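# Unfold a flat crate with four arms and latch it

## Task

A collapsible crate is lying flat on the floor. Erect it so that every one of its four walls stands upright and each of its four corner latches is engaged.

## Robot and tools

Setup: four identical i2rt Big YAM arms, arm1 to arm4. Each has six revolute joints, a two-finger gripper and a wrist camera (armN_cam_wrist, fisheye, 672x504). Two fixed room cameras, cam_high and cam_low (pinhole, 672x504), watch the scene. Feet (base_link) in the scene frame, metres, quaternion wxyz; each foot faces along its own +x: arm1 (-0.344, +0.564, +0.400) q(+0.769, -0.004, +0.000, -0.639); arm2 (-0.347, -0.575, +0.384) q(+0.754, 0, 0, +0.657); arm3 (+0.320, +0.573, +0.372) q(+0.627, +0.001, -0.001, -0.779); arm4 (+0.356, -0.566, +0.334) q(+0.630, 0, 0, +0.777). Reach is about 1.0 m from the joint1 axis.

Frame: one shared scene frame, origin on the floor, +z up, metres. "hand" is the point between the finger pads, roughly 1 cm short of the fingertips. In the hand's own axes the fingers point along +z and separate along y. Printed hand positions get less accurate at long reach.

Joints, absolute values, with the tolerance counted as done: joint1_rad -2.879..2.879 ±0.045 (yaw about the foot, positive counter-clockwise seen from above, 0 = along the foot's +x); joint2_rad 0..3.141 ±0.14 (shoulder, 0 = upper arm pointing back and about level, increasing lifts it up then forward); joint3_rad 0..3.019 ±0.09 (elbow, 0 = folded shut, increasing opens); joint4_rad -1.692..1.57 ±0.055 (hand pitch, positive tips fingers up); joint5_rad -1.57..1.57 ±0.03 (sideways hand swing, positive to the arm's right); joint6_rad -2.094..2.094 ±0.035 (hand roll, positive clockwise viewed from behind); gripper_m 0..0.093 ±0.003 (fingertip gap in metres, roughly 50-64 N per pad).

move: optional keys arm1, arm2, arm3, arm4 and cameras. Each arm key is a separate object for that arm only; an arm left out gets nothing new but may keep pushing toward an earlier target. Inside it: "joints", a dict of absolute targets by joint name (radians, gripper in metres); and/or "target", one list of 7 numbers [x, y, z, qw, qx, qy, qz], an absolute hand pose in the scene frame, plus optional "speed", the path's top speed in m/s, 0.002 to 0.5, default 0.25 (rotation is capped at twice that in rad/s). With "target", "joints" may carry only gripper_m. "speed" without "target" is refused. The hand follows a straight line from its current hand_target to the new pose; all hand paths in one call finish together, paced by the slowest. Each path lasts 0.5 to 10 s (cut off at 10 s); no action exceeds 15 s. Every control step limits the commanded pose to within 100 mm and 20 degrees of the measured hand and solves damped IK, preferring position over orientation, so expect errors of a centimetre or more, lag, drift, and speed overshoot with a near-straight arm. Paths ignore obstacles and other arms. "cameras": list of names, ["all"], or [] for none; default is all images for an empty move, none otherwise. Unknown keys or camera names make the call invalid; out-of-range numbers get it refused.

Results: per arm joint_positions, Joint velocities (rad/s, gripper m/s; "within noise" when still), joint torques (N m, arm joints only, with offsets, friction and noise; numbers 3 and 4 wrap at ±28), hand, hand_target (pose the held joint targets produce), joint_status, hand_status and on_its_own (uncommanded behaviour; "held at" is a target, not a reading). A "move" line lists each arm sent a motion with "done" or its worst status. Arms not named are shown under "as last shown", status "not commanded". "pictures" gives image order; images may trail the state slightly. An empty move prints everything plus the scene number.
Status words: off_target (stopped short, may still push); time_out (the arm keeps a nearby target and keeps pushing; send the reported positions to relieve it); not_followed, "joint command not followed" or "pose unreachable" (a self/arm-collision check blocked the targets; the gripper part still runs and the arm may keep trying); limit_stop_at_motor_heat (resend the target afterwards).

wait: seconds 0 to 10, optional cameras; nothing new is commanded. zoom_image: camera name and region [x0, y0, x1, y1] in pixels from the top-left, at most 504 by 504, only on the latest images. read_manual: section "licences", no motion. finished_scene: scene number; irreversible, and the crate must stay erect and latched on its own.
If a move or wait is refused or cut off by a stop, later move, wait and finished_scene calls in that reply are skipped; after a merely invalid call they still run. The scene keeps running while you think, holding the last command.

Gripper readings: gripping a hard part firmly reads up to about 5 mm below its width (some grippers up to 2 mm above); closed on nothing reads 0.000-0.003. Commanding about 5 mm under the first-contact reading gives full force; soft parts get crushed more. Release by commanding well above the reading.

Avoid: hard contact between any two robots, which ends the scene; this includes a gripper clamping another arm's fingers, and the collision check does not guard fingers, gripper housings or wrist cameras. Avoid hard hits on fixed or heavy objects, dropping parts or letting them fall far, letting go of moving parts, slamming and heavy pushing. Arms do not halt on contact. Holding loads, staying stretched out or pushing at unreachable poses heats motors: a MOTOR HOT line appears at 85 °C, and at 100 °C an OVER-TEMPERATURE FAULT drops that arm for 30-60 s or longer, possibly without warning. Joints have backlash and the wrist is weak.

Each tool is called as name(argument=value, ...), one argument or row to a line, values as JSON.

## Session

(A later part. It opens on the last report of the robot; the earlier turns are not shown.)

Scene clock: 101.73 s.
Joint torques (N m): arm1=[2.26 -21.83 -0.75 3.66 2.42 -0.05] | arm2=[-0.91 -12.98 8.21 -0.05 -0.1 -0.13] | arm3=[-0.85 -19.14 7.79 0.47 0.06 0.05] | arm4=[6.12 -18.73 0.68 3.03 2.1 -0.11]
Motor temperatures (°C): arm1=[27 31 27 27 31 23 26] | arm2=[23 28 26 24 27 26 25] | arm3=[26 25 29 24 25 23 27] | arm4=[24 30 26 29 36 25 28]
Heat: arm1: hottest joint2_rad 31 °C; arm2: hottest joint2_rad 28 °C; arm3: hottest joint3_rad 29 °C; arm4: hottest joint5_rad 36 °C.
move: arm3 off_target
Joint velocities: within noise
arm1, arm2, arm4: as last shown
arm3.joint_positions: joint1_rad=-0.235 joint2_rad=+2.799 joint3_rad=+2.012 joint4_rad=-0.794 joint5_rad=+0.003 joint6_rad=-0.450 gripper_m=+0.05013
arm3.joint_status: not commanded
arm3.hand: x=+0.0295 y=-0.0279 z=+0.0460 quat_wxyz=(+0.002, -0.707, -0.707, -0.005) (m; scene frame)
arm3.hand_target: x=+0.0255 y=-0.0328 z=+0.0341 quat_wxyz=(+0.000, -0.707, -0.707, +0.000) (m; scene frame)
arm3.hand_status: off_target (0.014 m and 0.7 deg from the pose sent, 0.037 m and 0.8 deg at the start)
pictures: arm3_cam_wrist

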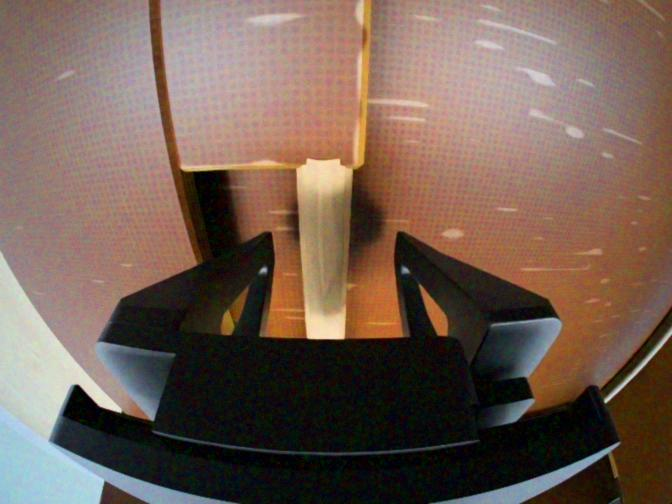

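move(
  arm3={"joints":{"gripper_m":0.008}},
)

move(
  arm3={"target":[0.042,-0.034,0.116,-0.0923,0.7010,0.7010,-0.0923],"speed":0.12},
)

move(
  arm3={"target":[0.072,-0.035,0.178,-0.2126,0.6744,0.6744,-0.2126],"speed":0.12},
)

move(
  arm3={"target":[0.121,-0.038,0.229,-0.2988,0.6409,0.6409,-0.2988],"speed":0.12},
)

move(
  arm3={"target":[0.184,-0.041,0.260,-0.3536,0.6124,0.6124,-0.3536],"speed":0.1},
)

move(
  arm3={"target":[0.236,-0.043,0.268,-0.3663,0.6048,0.6048,-0.3663],"speed":0.08},
  cameras=["cam_high","cam_low","arm3_cam_wrist"],
)

Scene clock: 104.90 s.
Joint torques (N m): arm1=[2.08 -21.95 -0.81 3.63 2.42 -0.08] | arm2=[-0.91 -12.92 8.23 -0.05 -0.1 -0.13] | arm3=[-0.73 -18.9 7.84 0.69 0.26 0.02] | arm4=[6.18 -18.73 0.66 3.03 2.11 -0.11]
Motor temperatures (°C): arm1=[27 31 27 27 31 23 26] | arm2=[23 28 26 24 27 26 25] | arm3=[26 25 29 24 25 23 27] | arm4=[24 30 26 29 36 25 28]
Heat: arm1: hottest joint2_rad 31 °C; arm2: hottest joint2_rad 28 °C; arm3: hottest joint3_rad 29 °C; arm4: hottest joint5_rad 36 °C.
move: arm3 off_target
Joint velocities: within noise
arm1.joint_positions: joint1_rad=+0.902 joint2_rad=+2.404 joint3_rad=+0.799 joint4_rad=+0.900 joint5_rad=+0.982 joint6_rad=-0.957 gripper_m=+0.01677
arm1.joint_status: not commanded
arm1.hand: x=-0.0011 y=+0.2188 z=+0.2425 quat_wxyz=(+0.007, -0.003, -0.823, +0.568) (m; scene frame)
arm1.hand_target: x=+0.0065 y=+0.2253 z=+0.2653 quat_wxyz=(+0.000, -0.007, -0.808, +0.589) (m; scene frame)
arm1.hand_status: not commanded
arm2: as last shown
arm3.joint_positions: joint1_rad=-0.233 joint2_rad=+2.799 joint3_rad=+2.012 joint4_rad=-0.797 joint5_rad=-0.009 joint6_rad=-0.448 gripper_m=+0.01641
arm3.joint_status: gripper_m off_target (ended at +0.01645, target +0.00800)
arm3.hand: x=+0.0327 y=-0.0286 z=+0.0461 quat_wxyz=(-0.003, -0.707, -0.707, -0.009) (m; scene frame)
arm3.hand_target: x=+0.0276 y=-0.0336 z=+0.0342 quat_wxyz=(-0.003, -0.707, -0.707, -0.001) (m; scene frame)
arm3.hand_status: not commanded
arm4.joint_positions: joint1_rad=+0.832 joint2_rad=+2.220 joint3_rad=+0.826 joint4_rad=+0.730 joint5_rad=+0.956 joint6_rad=-0.996 gripper_m=+0.01592
arm4.joint_status: not commanded
arm4.hand: x=-0.0112 y=-0.1851 z=+0.2419 quat_wxyz=(-0.568, +0.823, -0.012, +0.005) (m; scene frame)
arm4.hand_target: x=-0.0214 y=-0.2064 z=+0.2621 quat_wxyz=(-0.587, +0.809, -0.001, +0.001) (m; scene frame)
arm4.hand_status: not commanded
pictures: none

Scene clock: 106.70 s.
Joint torques (N m): arm1=[2.49 -21.83 -0.88 3.48 2.39 -0.07] | arm2=[-0.91 -12.98 8.21 -0.05 -0.1 -0.12] | arm3=[0.44 -23.18 3.64 0.76 0.84 0.06] | arm4=[6.18 -18.73 0.66 3.03 2.1 -0.11]
Motor temperatures (°C): arm1=[27 31 27 27 31 23 26] | arm2=[23 28 26 24 27 26 25] | arm3=[26 25 29 24 25 23 27] | arm4=[24 31 26 29 36 25 28]
Heat: arm1: hottest joint2_rad 31 °C; arm2: hottest joint2_rad 28 °C; arm3: hottest joint3_rad 29 °C; arm4: hottest joint5_rad 36 °C.
move: arm3 off_target
Joint velocities: within noise
arm1, arm2, arm4: as last shown
arm3.joint_positions: joint1_rad=-0.161 joint2_rad=+2.641 joint3_rad=+1.808 joint4_rad=-0.658 joint5_rad=+0.230 joint6_rad=-0.378 gripper_m=+0.01638
arm3.joint_status: not commanded
arm3.hand: x=+0.0400 y=-0.0284 z=+0.0982 quat_wxyz=(+0.089, -0.705, -0.699, +0.081) (m; scene frame)
arm3.hand_target: x=+0.0434 y=-0.0360 z=+0.1156 quat_wxyz=(+0.092, -0.699, -0.703, +0.094) (m; scene frame)
arm3.hand_status: off_target (0.019 m and 1.4 deg from the pose sent, 0.071 m and 16.0 deg at the start)
pictures: none

Scene clock: 108.70 s.
Joint torques (N m): arm1=[2.26 -21.48 -0.7 3.74 2.42 -0.04] | arm2=[-0.91 -12.98 8.2 -0.02 -0.1 -0.13] | arm3=[0.62 -22.18 3.97 1.16 1.44 -0.03] | arm4=[6.12 -18.73 0.68 3.02 2.11 -0.11]
Motor temperatures (°C): arm1=[27 31 27 27 32 23 26] | arm2=[23 28 26 24 27 26 25] | arm3=[26 26 29 24 26 23 27] | arm4=[24 31 26 29 37 25 28]
Heat: arm1: hottest joint5_rad 32 °C; arm2: hottest joint2_rad 28 °C; arm3: hottest joint3_rad 29 °C; arm4: hottest joint5_rad 37 °C.
move: arm3 off_target
Joint velocities: within noise
arm1, arm2, arm4: as last shown
arm3.joint_positions: joint1_rad=-0.037 joint2_rad=+2.507 joint3_rad=+1.642 joint4_rad=-0.567 joint5_rad=+0.568 joint6_rad=-0.275 gripper_m=+0.01633
arm3.joint_status: not commanded
arm3.hand: x=+0.0688 y=-0.0279 z=+0.1617 quat_wxyz=(+0.208, -0.684, -0.672, +0.196) (m; scene frame)
arm3.hand_target: x=+0.0717 y=-0.0357 z=+0.1779 quat_wxyz=(+0.213, -0.674, -0.674, +0.213) (m; scene frame)
arm3.hand_status: off_target (0.018 m and 2.3 deg from the pose sent, 0.086 m and 21.2 deg at the start)
pictures: none

Scene clock: 110.40 s.
Joint torques (N m): arm1=[2.32 -21.66 -0.76 3.63 2.41 -0.1] | arm2=[-0.97 -12.92 8.23 -0.03 -0.1 -0.13] | arm3=[0.62 -21.95 4.44 0.23 1.5 -0.05] | arm4=[6.18 -18.73 0.68 3.04 2.11 -0.11]
Motor temperatures (°C): arm1=[27 31 27 27 32 23 26] | arm2=[23 28 27 24 27 26 25] | arm3=[26 26 29 24 26 23 27] | arm4=[24 31 26 29 37 25 28]
Heat: arm1: hottest joint5_rad 32 °C; arm2: hottest joint2_rad 28 °C; arm3: hottest joint3_rad 29 °C; arm4: hottest joint5_rad 37 °C.
move: arm3 off_target
Joint velocities: within noise
arm1, arm2, arm4: as last shown
arm3.joint_positions: joint1_rad=+0.085 joint2_rad=+2.458 joint3_rad=+1.584 joint4_rad=-0.589 joint5_rad=+0.844 joint6_rad=-0.152 gripper_m=+0.01628
arm3.joint_status: not commanded
arm3.hand: x=+0.1099 y=-0.0279 z=+0.2063 quat_wxyz=(+0.297, -0.653, -0.636, +0.284) (m; scene frame)
arm3.hand_target: x=+0.1163 y=-0.0373 z=+0.2282 quat_wxyz=(+0.300, -0.642, -0.639, +0.298) (m; scene frame)
arm3.hand_status: off_target (0.027 m and 2.3 deg from the pose sent, 0.086 m and 16.8 deg at the start)
pictures: none

Scene clock: 112.00 s.
Joint torques (N m): arm1=[1.79 -22.01 -0.76 3.64 2.42 -0.06] | arm2=[-0.91 -12.98 8.23 -0.05 -0.1 -0.13] | arm3=[2.14 -21.01 6.71 -1.42 0.62 0.06] | arm4=[6.12 -18.67 0.68 3.03 2.11 -0.11]
Motor temperatures (°C): arm1=[27 31 27 27 32 23 26] | arm2=[23 28 27 24 27 26 25] | arm3=[26 26 29 24 26 23 27] | arm4=[24 31 26 29 37 25 28]
Heat: arm1: hottest joint5_rad 32 °C; arm2: hottest joint2_rad 28 °C; arm3: hottest joint3_rad 29 °C; arm4: hottest joint5_rad 37 °C.
move: arm3 off_target
Joint velocities: within noise
arm1, arm4: as last shown
arm2.joint_positions: joint1_rad=-0.060 joint2_rad=+1.361 joint3_rad=+1.329 joint4_rad=-1.561 joint5_rad=+0.001 joint6_rad=-0.191 gripper_m=+0.04488
arm2.joint_status: not commanded
arm2.hand: x=-0.2710 y=-0.1969 z=+0.6392 quat_wxyz=(+0.009, +0.705, -0.709, +0.007) (m; scene frame)
arm2.hand_target: x=-0.2679 y=-0.1978 z=+0.6507 quat_wxyz=(+0.000, +0.705, -0.709, +0.000) (m; scene frame)
arm2.hand_status: not commanded
arm3.joint_positions: joint1_rad=+0.209 joint2_rad=+2.453 joint3_rad=+1.593 joint4_rad=-0.747 joint5_rad=+1.056 joint6_rad=+0.052 gripper_m=+0.01629
arm3.joint_status: not commanded
arm3.hand: x=+0.1648 y=-0.0262 z=+0.2403 quat_wxyz=(+0.358, -0.623, -0.600, +0.352) (m; scene frame)
arm3.hand_target: x=+0.1823 y=-0.0421 z=+0.2595 quat_wxyz=(+0.352, -0.613, -0.611, +0.357) (m; scene frame)
arm3.hand_status: off_target (0.031 m and 1.9 deg from the pose sent, 0.092 m and 11.7 deg at the start)
pictures: none

Scene clock: 113.53 s.
Joint torques (N m): arm1=[2.26 -21.48 -0.87 3.52 2.41 -0.05] | arm2=[-0.85 -12.92 8.21 -0.03 -0.1 -0.12] | arm3=[1.67 -19.25 8.03 -1.4 0.89 0.02] | arm4=[6.12 -18.73 0.68 3.03 2.11 -0.11]
Motor temperatures (°C): arm1=[27 31 27 27 32 23 26] | arm2=[23 28 27 24 27 26 25] | arm3=[26 26 29 24 26 23 27] | arm4=[24 31 26 29 37 25 28]
Heat: arm1: hottest joint5_rad 32 °C; arm2: hottest joint2_rad 28 °C; arm3: hottest joint3_rad 29 °C; arm4: hottest joint5_rad 37 °C.
move: arm3 off_target
Joint velocities: within noise
arm1, arm2, arm4: as last shown
arm3.joint_positions: joint1_rad=+0.298 joint2_rad=+2.464 joint3_rad=+1.654 joint4_rad=-0.977 joint5_rad=+1.074 joint6_rad=+0.246 gripper_m=+0.01629
arm3.joint_status: not commanded
arm3.hand: x=+0.2161 y=-0.0264 z=+0.2562 quat_wxyz=(+0.370, -0.616, -0.595, +0.359) (m; scene frame)
arm3.hand_target: x=+0.2356 y=-0.0425 z=+0.2681 quat_wxyz=(+0.366, -0.604, -0.606, +0.367) (m; scene frame)
arm3.hand_status: off_target (0.028 m and 2.0 deg from the pose sent, 0.078 m and 2.8 deg at the start)
pictures: arm3_cam_wrist, cam_high, cam_low

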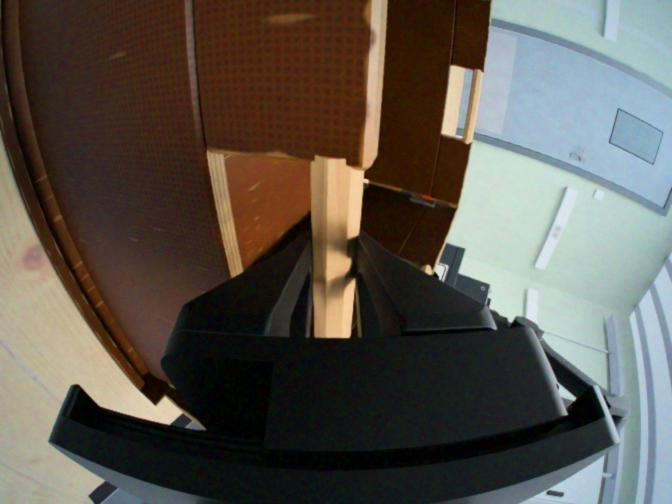

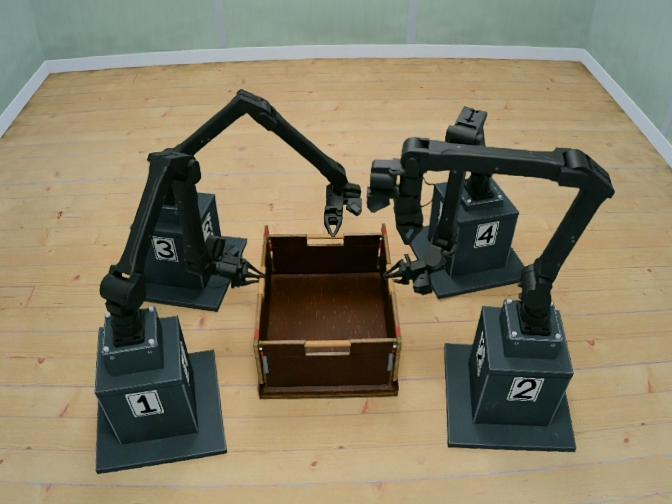

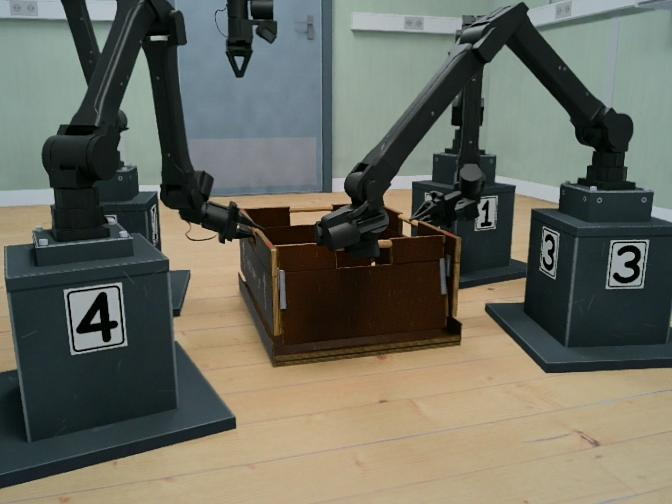

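move(
  arm3={"target":[0.275,-0.044,0.260,-0.3799,0.5964,0.5964,-0.3799],"speed":0.06},
)

move(
  arm3={"target":[0.315,-0.044,0.245,-0.3799,0.5964,0.5964,-0.3799],"speed":0.06},
  cameras=["cam_high","cam_low"],
)

zoom_image(
  camera="cam_high",
  region=[250, 210, 300, 260],
)

zoom_image(
  camera="cam_high",
  region=[360, 210, 410, 260],
)

Scene clock: 116.37 s.
Joint torques (N m): arm1=[2.43 -21.48 -0.68 3.64 2.38 -0.06] | arm2=[-0.85 -12.92 8.23 -0.05 -0.1 -0.13] | arm3=[3.19 -18.67 8.42 -1.2 0.37 0.01] | arm4=[6.18 -18.67 0.68 3.03 2.1 -0.11]
Motor temperatures (°C): arm1=[27 31 27 27 32 23 26] | arm2=[23 28 27 24 27 26 25] | arm3=[26 26 29 24 26 23 27] | arm4=[24 31 26 29 37 25 28]
Heat: arm1: hottest joint5_rad 32 °C; arm2: hottest joint2_rad 28 °C; arm3: hottest joint3_rad 29 °C; arm4: hottest joint5_rad 37 °C.
move: arm3 off_target
Joint velocities: within noise
arm1, arm2, arm4: as last shown
arm3.joint_positions: joint1_rad=+0.354 joint2_rad=+2.516 joint3_rad=+1.736 joint4_rad=-1.170 joint5_rad=+1.112 joint6_rad=+0.423 gripper_m=+0.01621
arm3.joint_status: not commanded
arm3.hand: x=+0.2465 y=-0.0266 z=+0.2593 quat_wxyz=(+0.390, -0.608, -0.581, +0.375) (m; scene frame)
arm3.hand_target: x=+0.2742 y=-0.0426 z=+0.2609 quat_wxyz=(+0.379, -0.597, -0.596, +0.380) (m; scene frame)
arm3.hand_status: off_target (0.033 m and 2.6 deg from the pose sent, 0.062 m and 3.5 deg at the start)
pictures: none

Scene clock: 117.83 s.
Joint torques (N m): arm1=[1.96 -21.66 -0.64 3.64 2.4 -0.03] | arm2=[-0.91 -12.86 8.23 -0.05 -0.1 -0.12] | arm3=[5.95 -17.96 8.73 -0.47 -0.33 0.01] | arm4=[6.18 -18.73 0.73 3 2.07 -0.11]
Motor temperatures (°C): arm1=[27 31 27 27 32 23 26] | arm2=[23 27 27 24 27 26 25] | arm3=[26 26 30 24 26 23 27] | arm4=[24 31 26 29 37 25 28]
Heat: arm1: hottest joint5_rad 32 °C; arm2: hottest joint2_rad 27 °C; arm3: hottest joint3_rad 30 °C; arm4: hottest joint5_rad 37 °C.
move: arm3 off_target
Joint velocities: within noise
arm1.joint_positions: joint1_rad=+0.902 joint2_rad=+2.404 joint3_rad=+0.801 joint4_rad=+0.902 joint5_rad=+0.982 joint6_rad=-0.957 gripper_m=+0.01677
arm1.joint_status: not commanded
arm1.hand: x=-0.0002 y=+0.2183 z=+0.2429 quat_wxyz=(+0.005, -0.004, -0.822, +0.569) (m; scene frame)
arm1.hand_target: x=+0.0073 y=+0.2249 z=+0.2657 quat_wxyz=(-0.001, -0.008, -0.808, +0.589) (m; scene frame)
arm1.hand_status: not commanded
arm2, arm4: as last shown
arm3.joint_positions: joint1_rad=+0.377 joint2_rad=+2.561 joint3_rad=+1.808 joint4_rad=-1.311 joint5_rad=+1.112 joint6_rad=+0.538 gripper_m=+0.01618
arm3.joint_status: not commanded
arm3.hand: x=+0.2602 y=-0.0270 z=+0.2587 quat_wxyz=(+0.403, -0.609, -0.570, +0.376) (m; scene frame)
arm3.hand_target: x=+0.3130 y=-0.0406 z=+0.2476 quat_wxyz=(+0.380, -0.594, -0.596, +0.383) (m; scene frame)
arm3.hand_status: off_target (0.059 m and 4.3 deg from the pose sent, 0.072 m and 2.6 deg at the start)
arm4.hand_target: x=-0.0219 y=-0.2062 z=+0.2622 quat_wxyz=(-0.587, +0.809, -0.001, +0.000) (m; scene frame)
pictures: cam_high, cam_low

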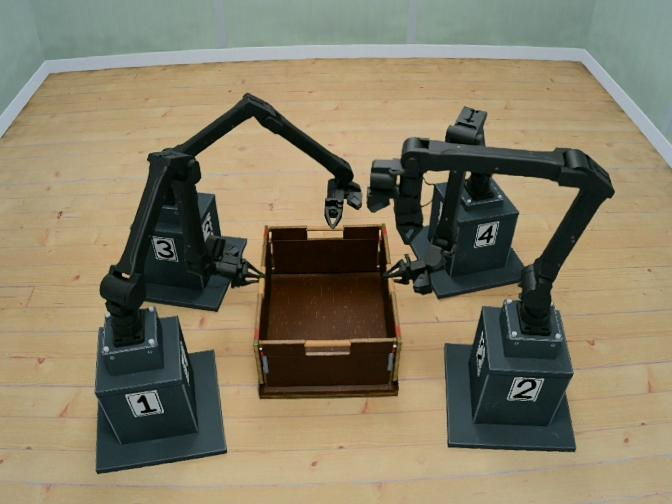

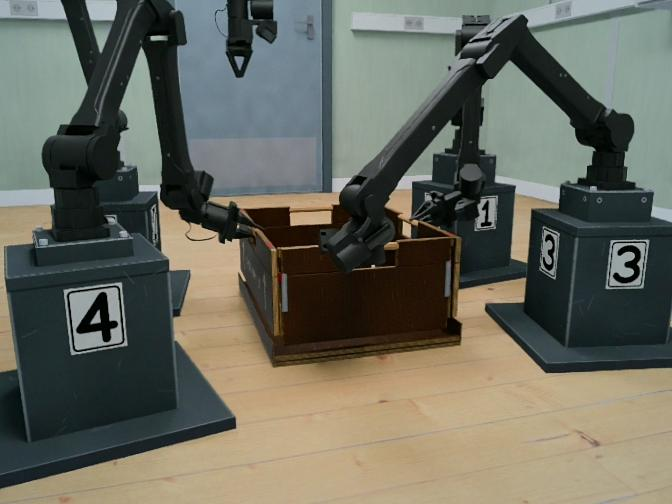

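Scaled by 10.080 from the camera's 672x504 image, which has a finer 960x720 frame.

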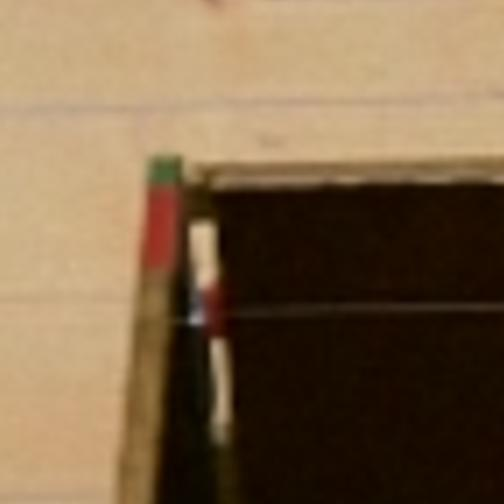

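Scaled by 10.080 from the camera's 672x504 image, which has a finer 960x720 frame.

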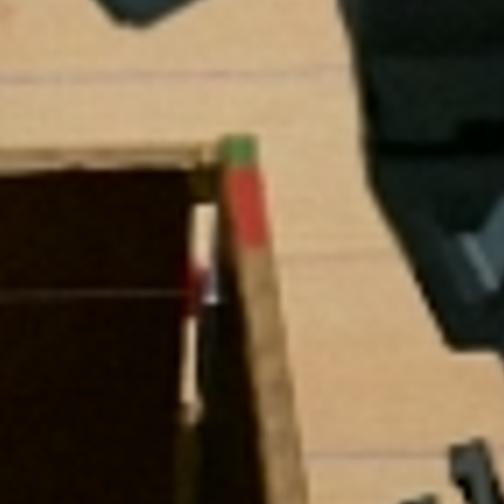

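move(
  arm3={"target":[0.332,-0.044,0.243,-0.3799,0.5964,0.5964,-0.3799],"speed":0.06},
)

move(
  arm3={"target":[0.235,-0.04,0.262,-0.3799,0.5964,0.5964,-0.3799],"speed":0.08},
)

move(
  arm3={"target":[0.264,-0.034,0.262,-0.3799,0.5964,0.5964,-0.3799],"speed":0.06},
)

move(
  arm3={"joints":{"gripper_m":0.045}},
  arm1={"joints":{"gripper_m":0.045}},
  arm4={"joints":{"gripper_m":0.045}},
)

move(
  arm3={"target":[0.35,-0.034,0.30,-0.3799,0.5964,0.5964,-0.3799],"speed":0.1},
  arm1={"target":[0.004,0.297,0.295,0,0,0.8090,-0.5878],"speed":0.1},
  arm4={"target":[-0.02,-0.272,0.295,0.5878,-0.8090,0,0],"speed":0.1},
  cameras=["cam_high","cam_low"],
)

zoom_image(
  camera="cam_high",
  region=[230, 210, 420, 410],
)

zoom_image(
  camera="cam_low",
  region=[220, 170, 470, 370],
)

Scene clock: 121.90 s.
Joint torques (N m): arm1=[1.96 -21.42 -1.03 3.59 2.43 -0.04] | arm2=[-0.97 -12.98 8.23 -0.05 -0.1 -0.13] | arm3=[7.59 -17.2 8.65 -0.65 -0.71 0.14] | arm4=[6.12 -18.73 0.75 2.99 2.07 -0.11]
Motor temperatures (°C): arm1=[27 31 27 27 32 23 26] | arm2=[23 27 27 24 27 26 25] | arm3=[26 26 30 23 26 23 28] | arm4=[24 31 26 29 37 25 28]
Heat: arm1: hottest joint5_rad 32 °C; arm2: hottest joint2_rad 27 °C; arm3: hottest joint3_rad 30 °C; arm4: hottest joint5_rad 37 °C.
move: arm3 off_target
Joint velocities: within noise
arm1, arm2: as last shown
arm3.joint_positions: joint1_rad=+0.377 joint2_rad=+2.575 joint3_rad=+1.835 joint4_rad=-1.360 joint5_rad=+1.103 joint6_rad=+0.573 gripper_m=+0.01618
arm3.joint_status: not commanded
arm3.hand: x=+0.2609 y=-0.0271 z=+0.2590 quat_wxyz=(+0.408, -0.613, -0.566, +0.371) (m; scene frame)
arm3.hand_target: x=+0.3294 y=-0.0381 z=+0.2457 quat_wxyz=(+0.379, -0.596, -0.597, +0.380) (m; scene frame)
arm3.hand_status: off_target (0.075 m and 5.3 deg from the pose sent, 0.075 m and 4.3 deg at the start)
arm4.joint_positions: joint1_rad=+0.832 joint2_rad=+2.220 joint3_rad=+0.826 joint4_rad=+0.730 joint5_rad=+0.956 joint6_rad=-0.996 gripper_m=+0.01592
arm4.joint_status: not commanded
arm4.hand: x=-0.0112 y=-0.1851 z=+0.2419 quat_wxyz=(-0.568, +0.823, -0.012, +0.005) (m; scene frame)
arm4.hand_target: x=-0.0219 y=-0.2062 z=+0.2622 quat_wxyz=(-0.587, +0.809, -0.001, +0.000) (m; scene frame)
arm4.hand_status: not commanded
pictures: none

Scene clock: 124.07 s.
Joint torques (N m): arm1=[1.61 -21.13 -0.72 3.54 2.4 -0.11] | arm2=[-0.91 -12.92 8.21 -0.03 -0.1 -0.12] | arm3=[-2.55 -20.19 5.38 1.95 0.79 -0.71] | arm4=[6.18 -18.73 0.73 3 2.07 -0.11]
Motor temperatures (°C): arm1=[27 31 27 27 32 23 26] | arm2=[23 27 27 24 27 26 25] | arm3=[26 26 30 23 26 23 28] | arm4=[24 31 26 29 37 25 28]
Heat: arm1: hottest joint5_rad 32 °C; arm2: hottest joint2_rad 27 °C; arm3: hottest joint3_rad 30 °C; arm4: hottest joint5_rad 37 °C.
move: arm3 off_target
Joint velocities: within noise
arm1, arm2, arm4: as last shown
arm3.joint_positions: joint1_rad=+0.371 joint2_rad=+2.503 joint3_rad=+1.713 joint4_rad=-1.126 joint5_rad=+1.112 joint6_rad=+0.384 gripper_m=+0.01617
arm3.joint_status: not commanded
arm3.hand: x=+0.2567 y=-0.0279 z=+0.2598 quat_wxyz=(+0.382, -0.600, -0.592, +0.380) (m; scene frame)
arm3.hand_target: x=+0.2422 y=-0.0386 z=+0.2620 quat_wxyz=(+0.382, -0.595, -0.599, +0.376) (m; scene frame)
arm3.hand_status: off_target (0.025 m and 0.7 deg from the pose sent, 0.029 m and 5.3 deg at the start)
pictures: none

Scene clock: 125.07 s.
Joint torques (N m): arm1=[2.08 -21.42 -0.7 3.52 2.43 -0.06] | arm2=[-0.85 -13.04 8.21 -0.03 -0.1 -0.13] | arm3=[-0.15 -19.31 6.17 -0.51 0.55 -0.08] | arm4=[6.12 -18.73 0.73 3 2.07 -0.11]
Motor temperatures (°C): arm1=[27 31 27 27 32 23 26] | arm2=[23 27 27 24 27 26 25] | arm3=[26 26 30 23 26 23 28] | arm4=[24 31 26 29 38 25 28]
Heat: arm1: hottest joint5_rad 32 °C; arm2: hottest joint2_rad 27 °C; arm3: hottest joint3_rad 30 °C; arm4: hottest joint5_rad 38 °C.
move: arm3 done
Joint velocities: within noise
arm1, arm2, arm4: as last shown
arm3.joint_positions: joint1_rad=+0.371 joint2_rad=+2.503 joint3_rad=+1.713 joint4_rad=-1.130 joint5_rad=+1.112 joint6_rad=+0.401 gripper_m=+0.01618
arm3.joint_status: not commanded
arm3.hand: x=+0.2566 y=-0.0272 z=+0.2600 quat_wxyz=(+0.381, -0.604, -0.587, +0.382) (m; scene frame)
arm3.hand_target: x=+0.2638 y=-0.0345 z=+0.2618 quat_wxyz=(+0.378, -0.598, -0.595, +0.381) (m; scene frame)
arm3.hand_status: done (0.010 m and 1.3 deg from the pose sent, 0.010 m and 0.7 deg at the start)
pictures: none

Scene clock: 125.80 s.
Joint torques (N m): arm1=[-0.62 -18.78 0.62 2.52 0.58 0.05] | arm2=[-0.91 -12.98 8.23 -0.05 -0.1 -0.13] | arm3=[0.26 -19.6 6.3 -0.58 0.52 0.06] | arm4=[1.08 -15.21 3.06 2.13 0.29 -0.01]
Motor temperatures (°C): arm1=[27 31 27 27 32 23 26] | arm2=[23 27 27 24 27 26 25] | arm3=[26 26 30 23 26 23 28] | arm4=[24 31 26 29 37 25 28]
Heat: arm1: hottest joint5_rad 32 °C; arm2: hottest joint2_rad 27 °C; arm3: hottest joint3_rad 30 °C; arm4: hottest joint5_rad 37 °C.
move: arm1 done; arm3 done; arm4 done
Joint velocities: within noise
arm1.joint_positions: joint1_rad=+0.938 joint2_rad=+2.370 joint3_rad=+0.770 joint4_rad=+0.926 joint5_rad=+1.027 joint6_rad=-0.977 gripper_m=+0.04493
arm1.joint_status: all done
arm1.hand: x=+0.0028 y=+0.2306 z=+0.2613 quat_wxyz=(+0.006, +0.001, -0.812, +0.584) (m; scene frame)
arm1.hand_target: x=+0.0054 y=+0.2312 z=+0.2643 quat_wxyz=(+0.004, +0.004, -0.809, +0.587) (m; scene frame)
arm1.hand_status: not commanded
arm2: as last shown
arm3.joint_positions: joint1_rad=+0.365 joint2_rad=+2.503 joint3_rad=+1.713 joint4_rad=-1.127 joint5_rad=+1.112 joint6_rad=+0.381 gripper_m=+0.04487
arm3.joint_status: all done
arm3.hand: x=+0.2530 y=-0.0273 z=+0.2598 quat_wxyz=(+0.384, -0.600, -0.591, +0.378) (m; scene frame)
arm3.hand_target: x=+0.2601 y=-0.0346 z=+0.2617 quat_wxyz=(+0.380, -0.598, -0.595, +0.379) (m; scene frame)
arm3.hand_status: not commanded
arm4.joint_positions: joint1_rad=+0.896 joint2_rad=+2.185 joint3_rad=+0.800 joint4_rad=+0.753 joint5_rad=+1.008 joint6_rad=-1.015 gripper_m=+0.04493
arm4.joint_status: all done
arm4.hand: x=-0.0250 y=-0.2089 z=+0.2613 quat_wxyz=(-0.585, +0.811, +0.001, -0.002) (m; scene frame)
arm4.hand_target: x=-0.0222 y=-0.2068 z=+0.2621 quat_wxyz=(-0.587, +0.809, +0.003, +0.003) (m; scene frame)
arm4.hand_status: not commanded
pictures: none

Scene clock: 127.80 s.
Joint torques (N m): arm1=[-0.03 -17.2 0.55 1.28 0.72 0.26] | arm2=[-0.85 -12.92 8.21 -0.05 -0.1 -0.13] | arm3=[0.03 -18.43 8.1 -1.2 0.41 0.27] | arm4=[2.14 -14.56 3.14 0.73 0.4 0.42]
Motor temperatures (°C): arm1=[27 31 27 27 32 23 26] | arm2=[23 27 27 24 27 26 25] | arm3=[26 26 30 23 26 23 28] | arm4=[24 31 26 29 37 25 28]
Heat: arm1: hottest joint5_rad 32 °C; arm2: hottest joint2_rad 27 °C; arm3: hottest joint3_rad 30 °C; arm4: hottest joint5_rad 37 °C.
move: arm1 done; arm3 off_target; arm4 done
Joint velocities: within noise
arm1.joint_positions: joint1_rad=+1.094 joint2_rad=+2.238 joint3_rad=+0.681 joint4_rad=+0.701 joint5_rad=+1.143 joint6_rad=-0.764 gripper_m=+0.04496
arm1.joint_status: not commanded
arm1.hand: x=+0.0027 y=+0.2935 z=+0.2929 quat_wxyz=(+0.004, +0.002, -0.809, +0.588) (m; scene frame)
arm1.hand_target: x=+0.0038 y=+0.2964 z=+0.2954 quat_wxyz=(+0.000, +0.000, -0.808, +0.589) (m; scene frame)
arm1.hand_status: done (0.004 m and 0.5 deg from the pose sent, 0.074 m and 0.9 deg at the start)
arm2.joint_positions: joint1_rad=-0.060 joint2_rad=+1.361 joint3_rad=+1.329 joint4_rad=-1.561 joint5_rad=+0.001 joint6_rad=-0.191 gripper_m=+0.04488
arm2.joint_status: not commanded
arm2.hand: x=-0.2710 y=-0.1969 z=+0.6392 quat_wxyz=(+0.009, +0.705, -0.709, +0.007) (m; scene frame)
arm2.hand_target: x=-0.2679 y=-0.1978 z=+0.6507 quat_wxyz=(+0.000, +0.705, -0.709, +0.000) (m; scene frame)
arm2.hand_status: not commanded
arm3.joint_positions: joint1_rad=+0.505 joint2_rad=+2.503 joint3_rad=+1.840 joint4_rad=-1.480 joint5_rad=+1.056 joint6_rad=+0.624 gripper_m=+0.04489
arm3.joint_status: not commanded
arm3.hand: x=+0.3407 y=-0.0268 z=+0.3042 quat_wxyz=(+0.386, -0.594, -0.597, +0.378) (m; scene frame)
arm3.hand_target: x=+0.3480 y=-0.0342 z=+0.3001 quat_wxyz=(+0.381, -0.597, -0.596, +0.380) (m; scene frame)
arm3.hand_status: off_target (0.013 m and 0.8 deg from the pose sent, 0.105 m and 0.9 deg at the start)
arm4.joint_positions: joint1_rad=+1.028 joint2_rad=+2.045 joint3_rad=+0.717 joint4_rad=+0.557 joint5_rad=+1.119 joint6_rad=-0.860 gripper_m=+0.04495
arm4.joint_status: not commanded
arm4.hand: x=-0.0220 y=-0.2685 z=+0.2954 quat_wxyz=(-0.590, +0.808, +0.003, +0.002) (m; scene frame)
arm4.hand_target: x=-0.0208 y=-0.2721 z=+0.2959 quat_wxyz=(-0.589, +0.808, +0.001, +0.000) (m; scene frame)
arm4.hand_status: done (0.004 m and 0.5 deg from the pose sent, 0.072 m and 0.4 deg at the start)
pictures: cam_high, cam_low

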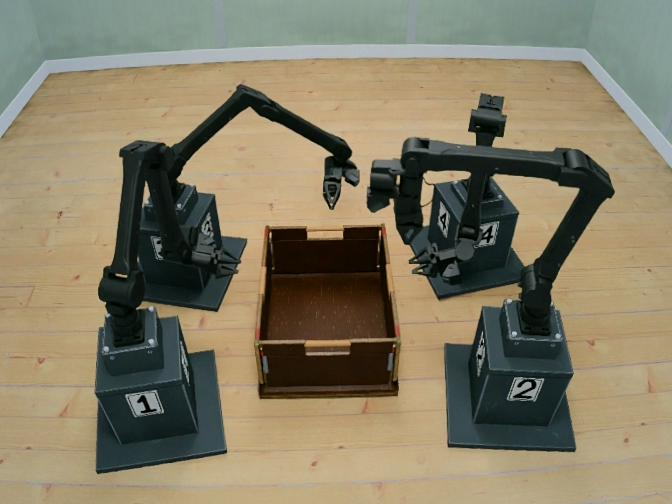

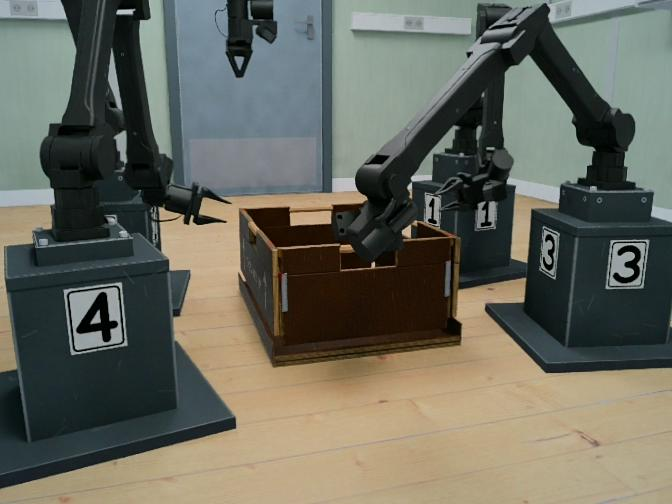

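Scaled by 2.520 from the camera's 672x504 image, which has a finer 960x720 frame.

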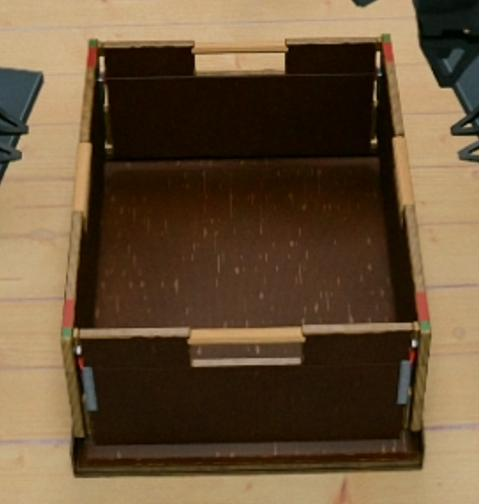

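Scaled by 2.016 from the camera's 672x504 image, which has a finer 960x720 frame.

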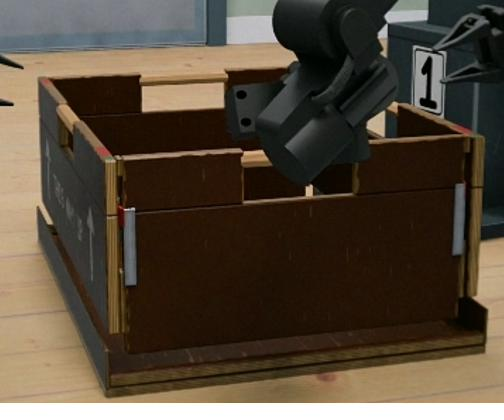

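Same final state as scene 1.

finished_scene(
  scene=2,
)

The scene is finished: the task was done.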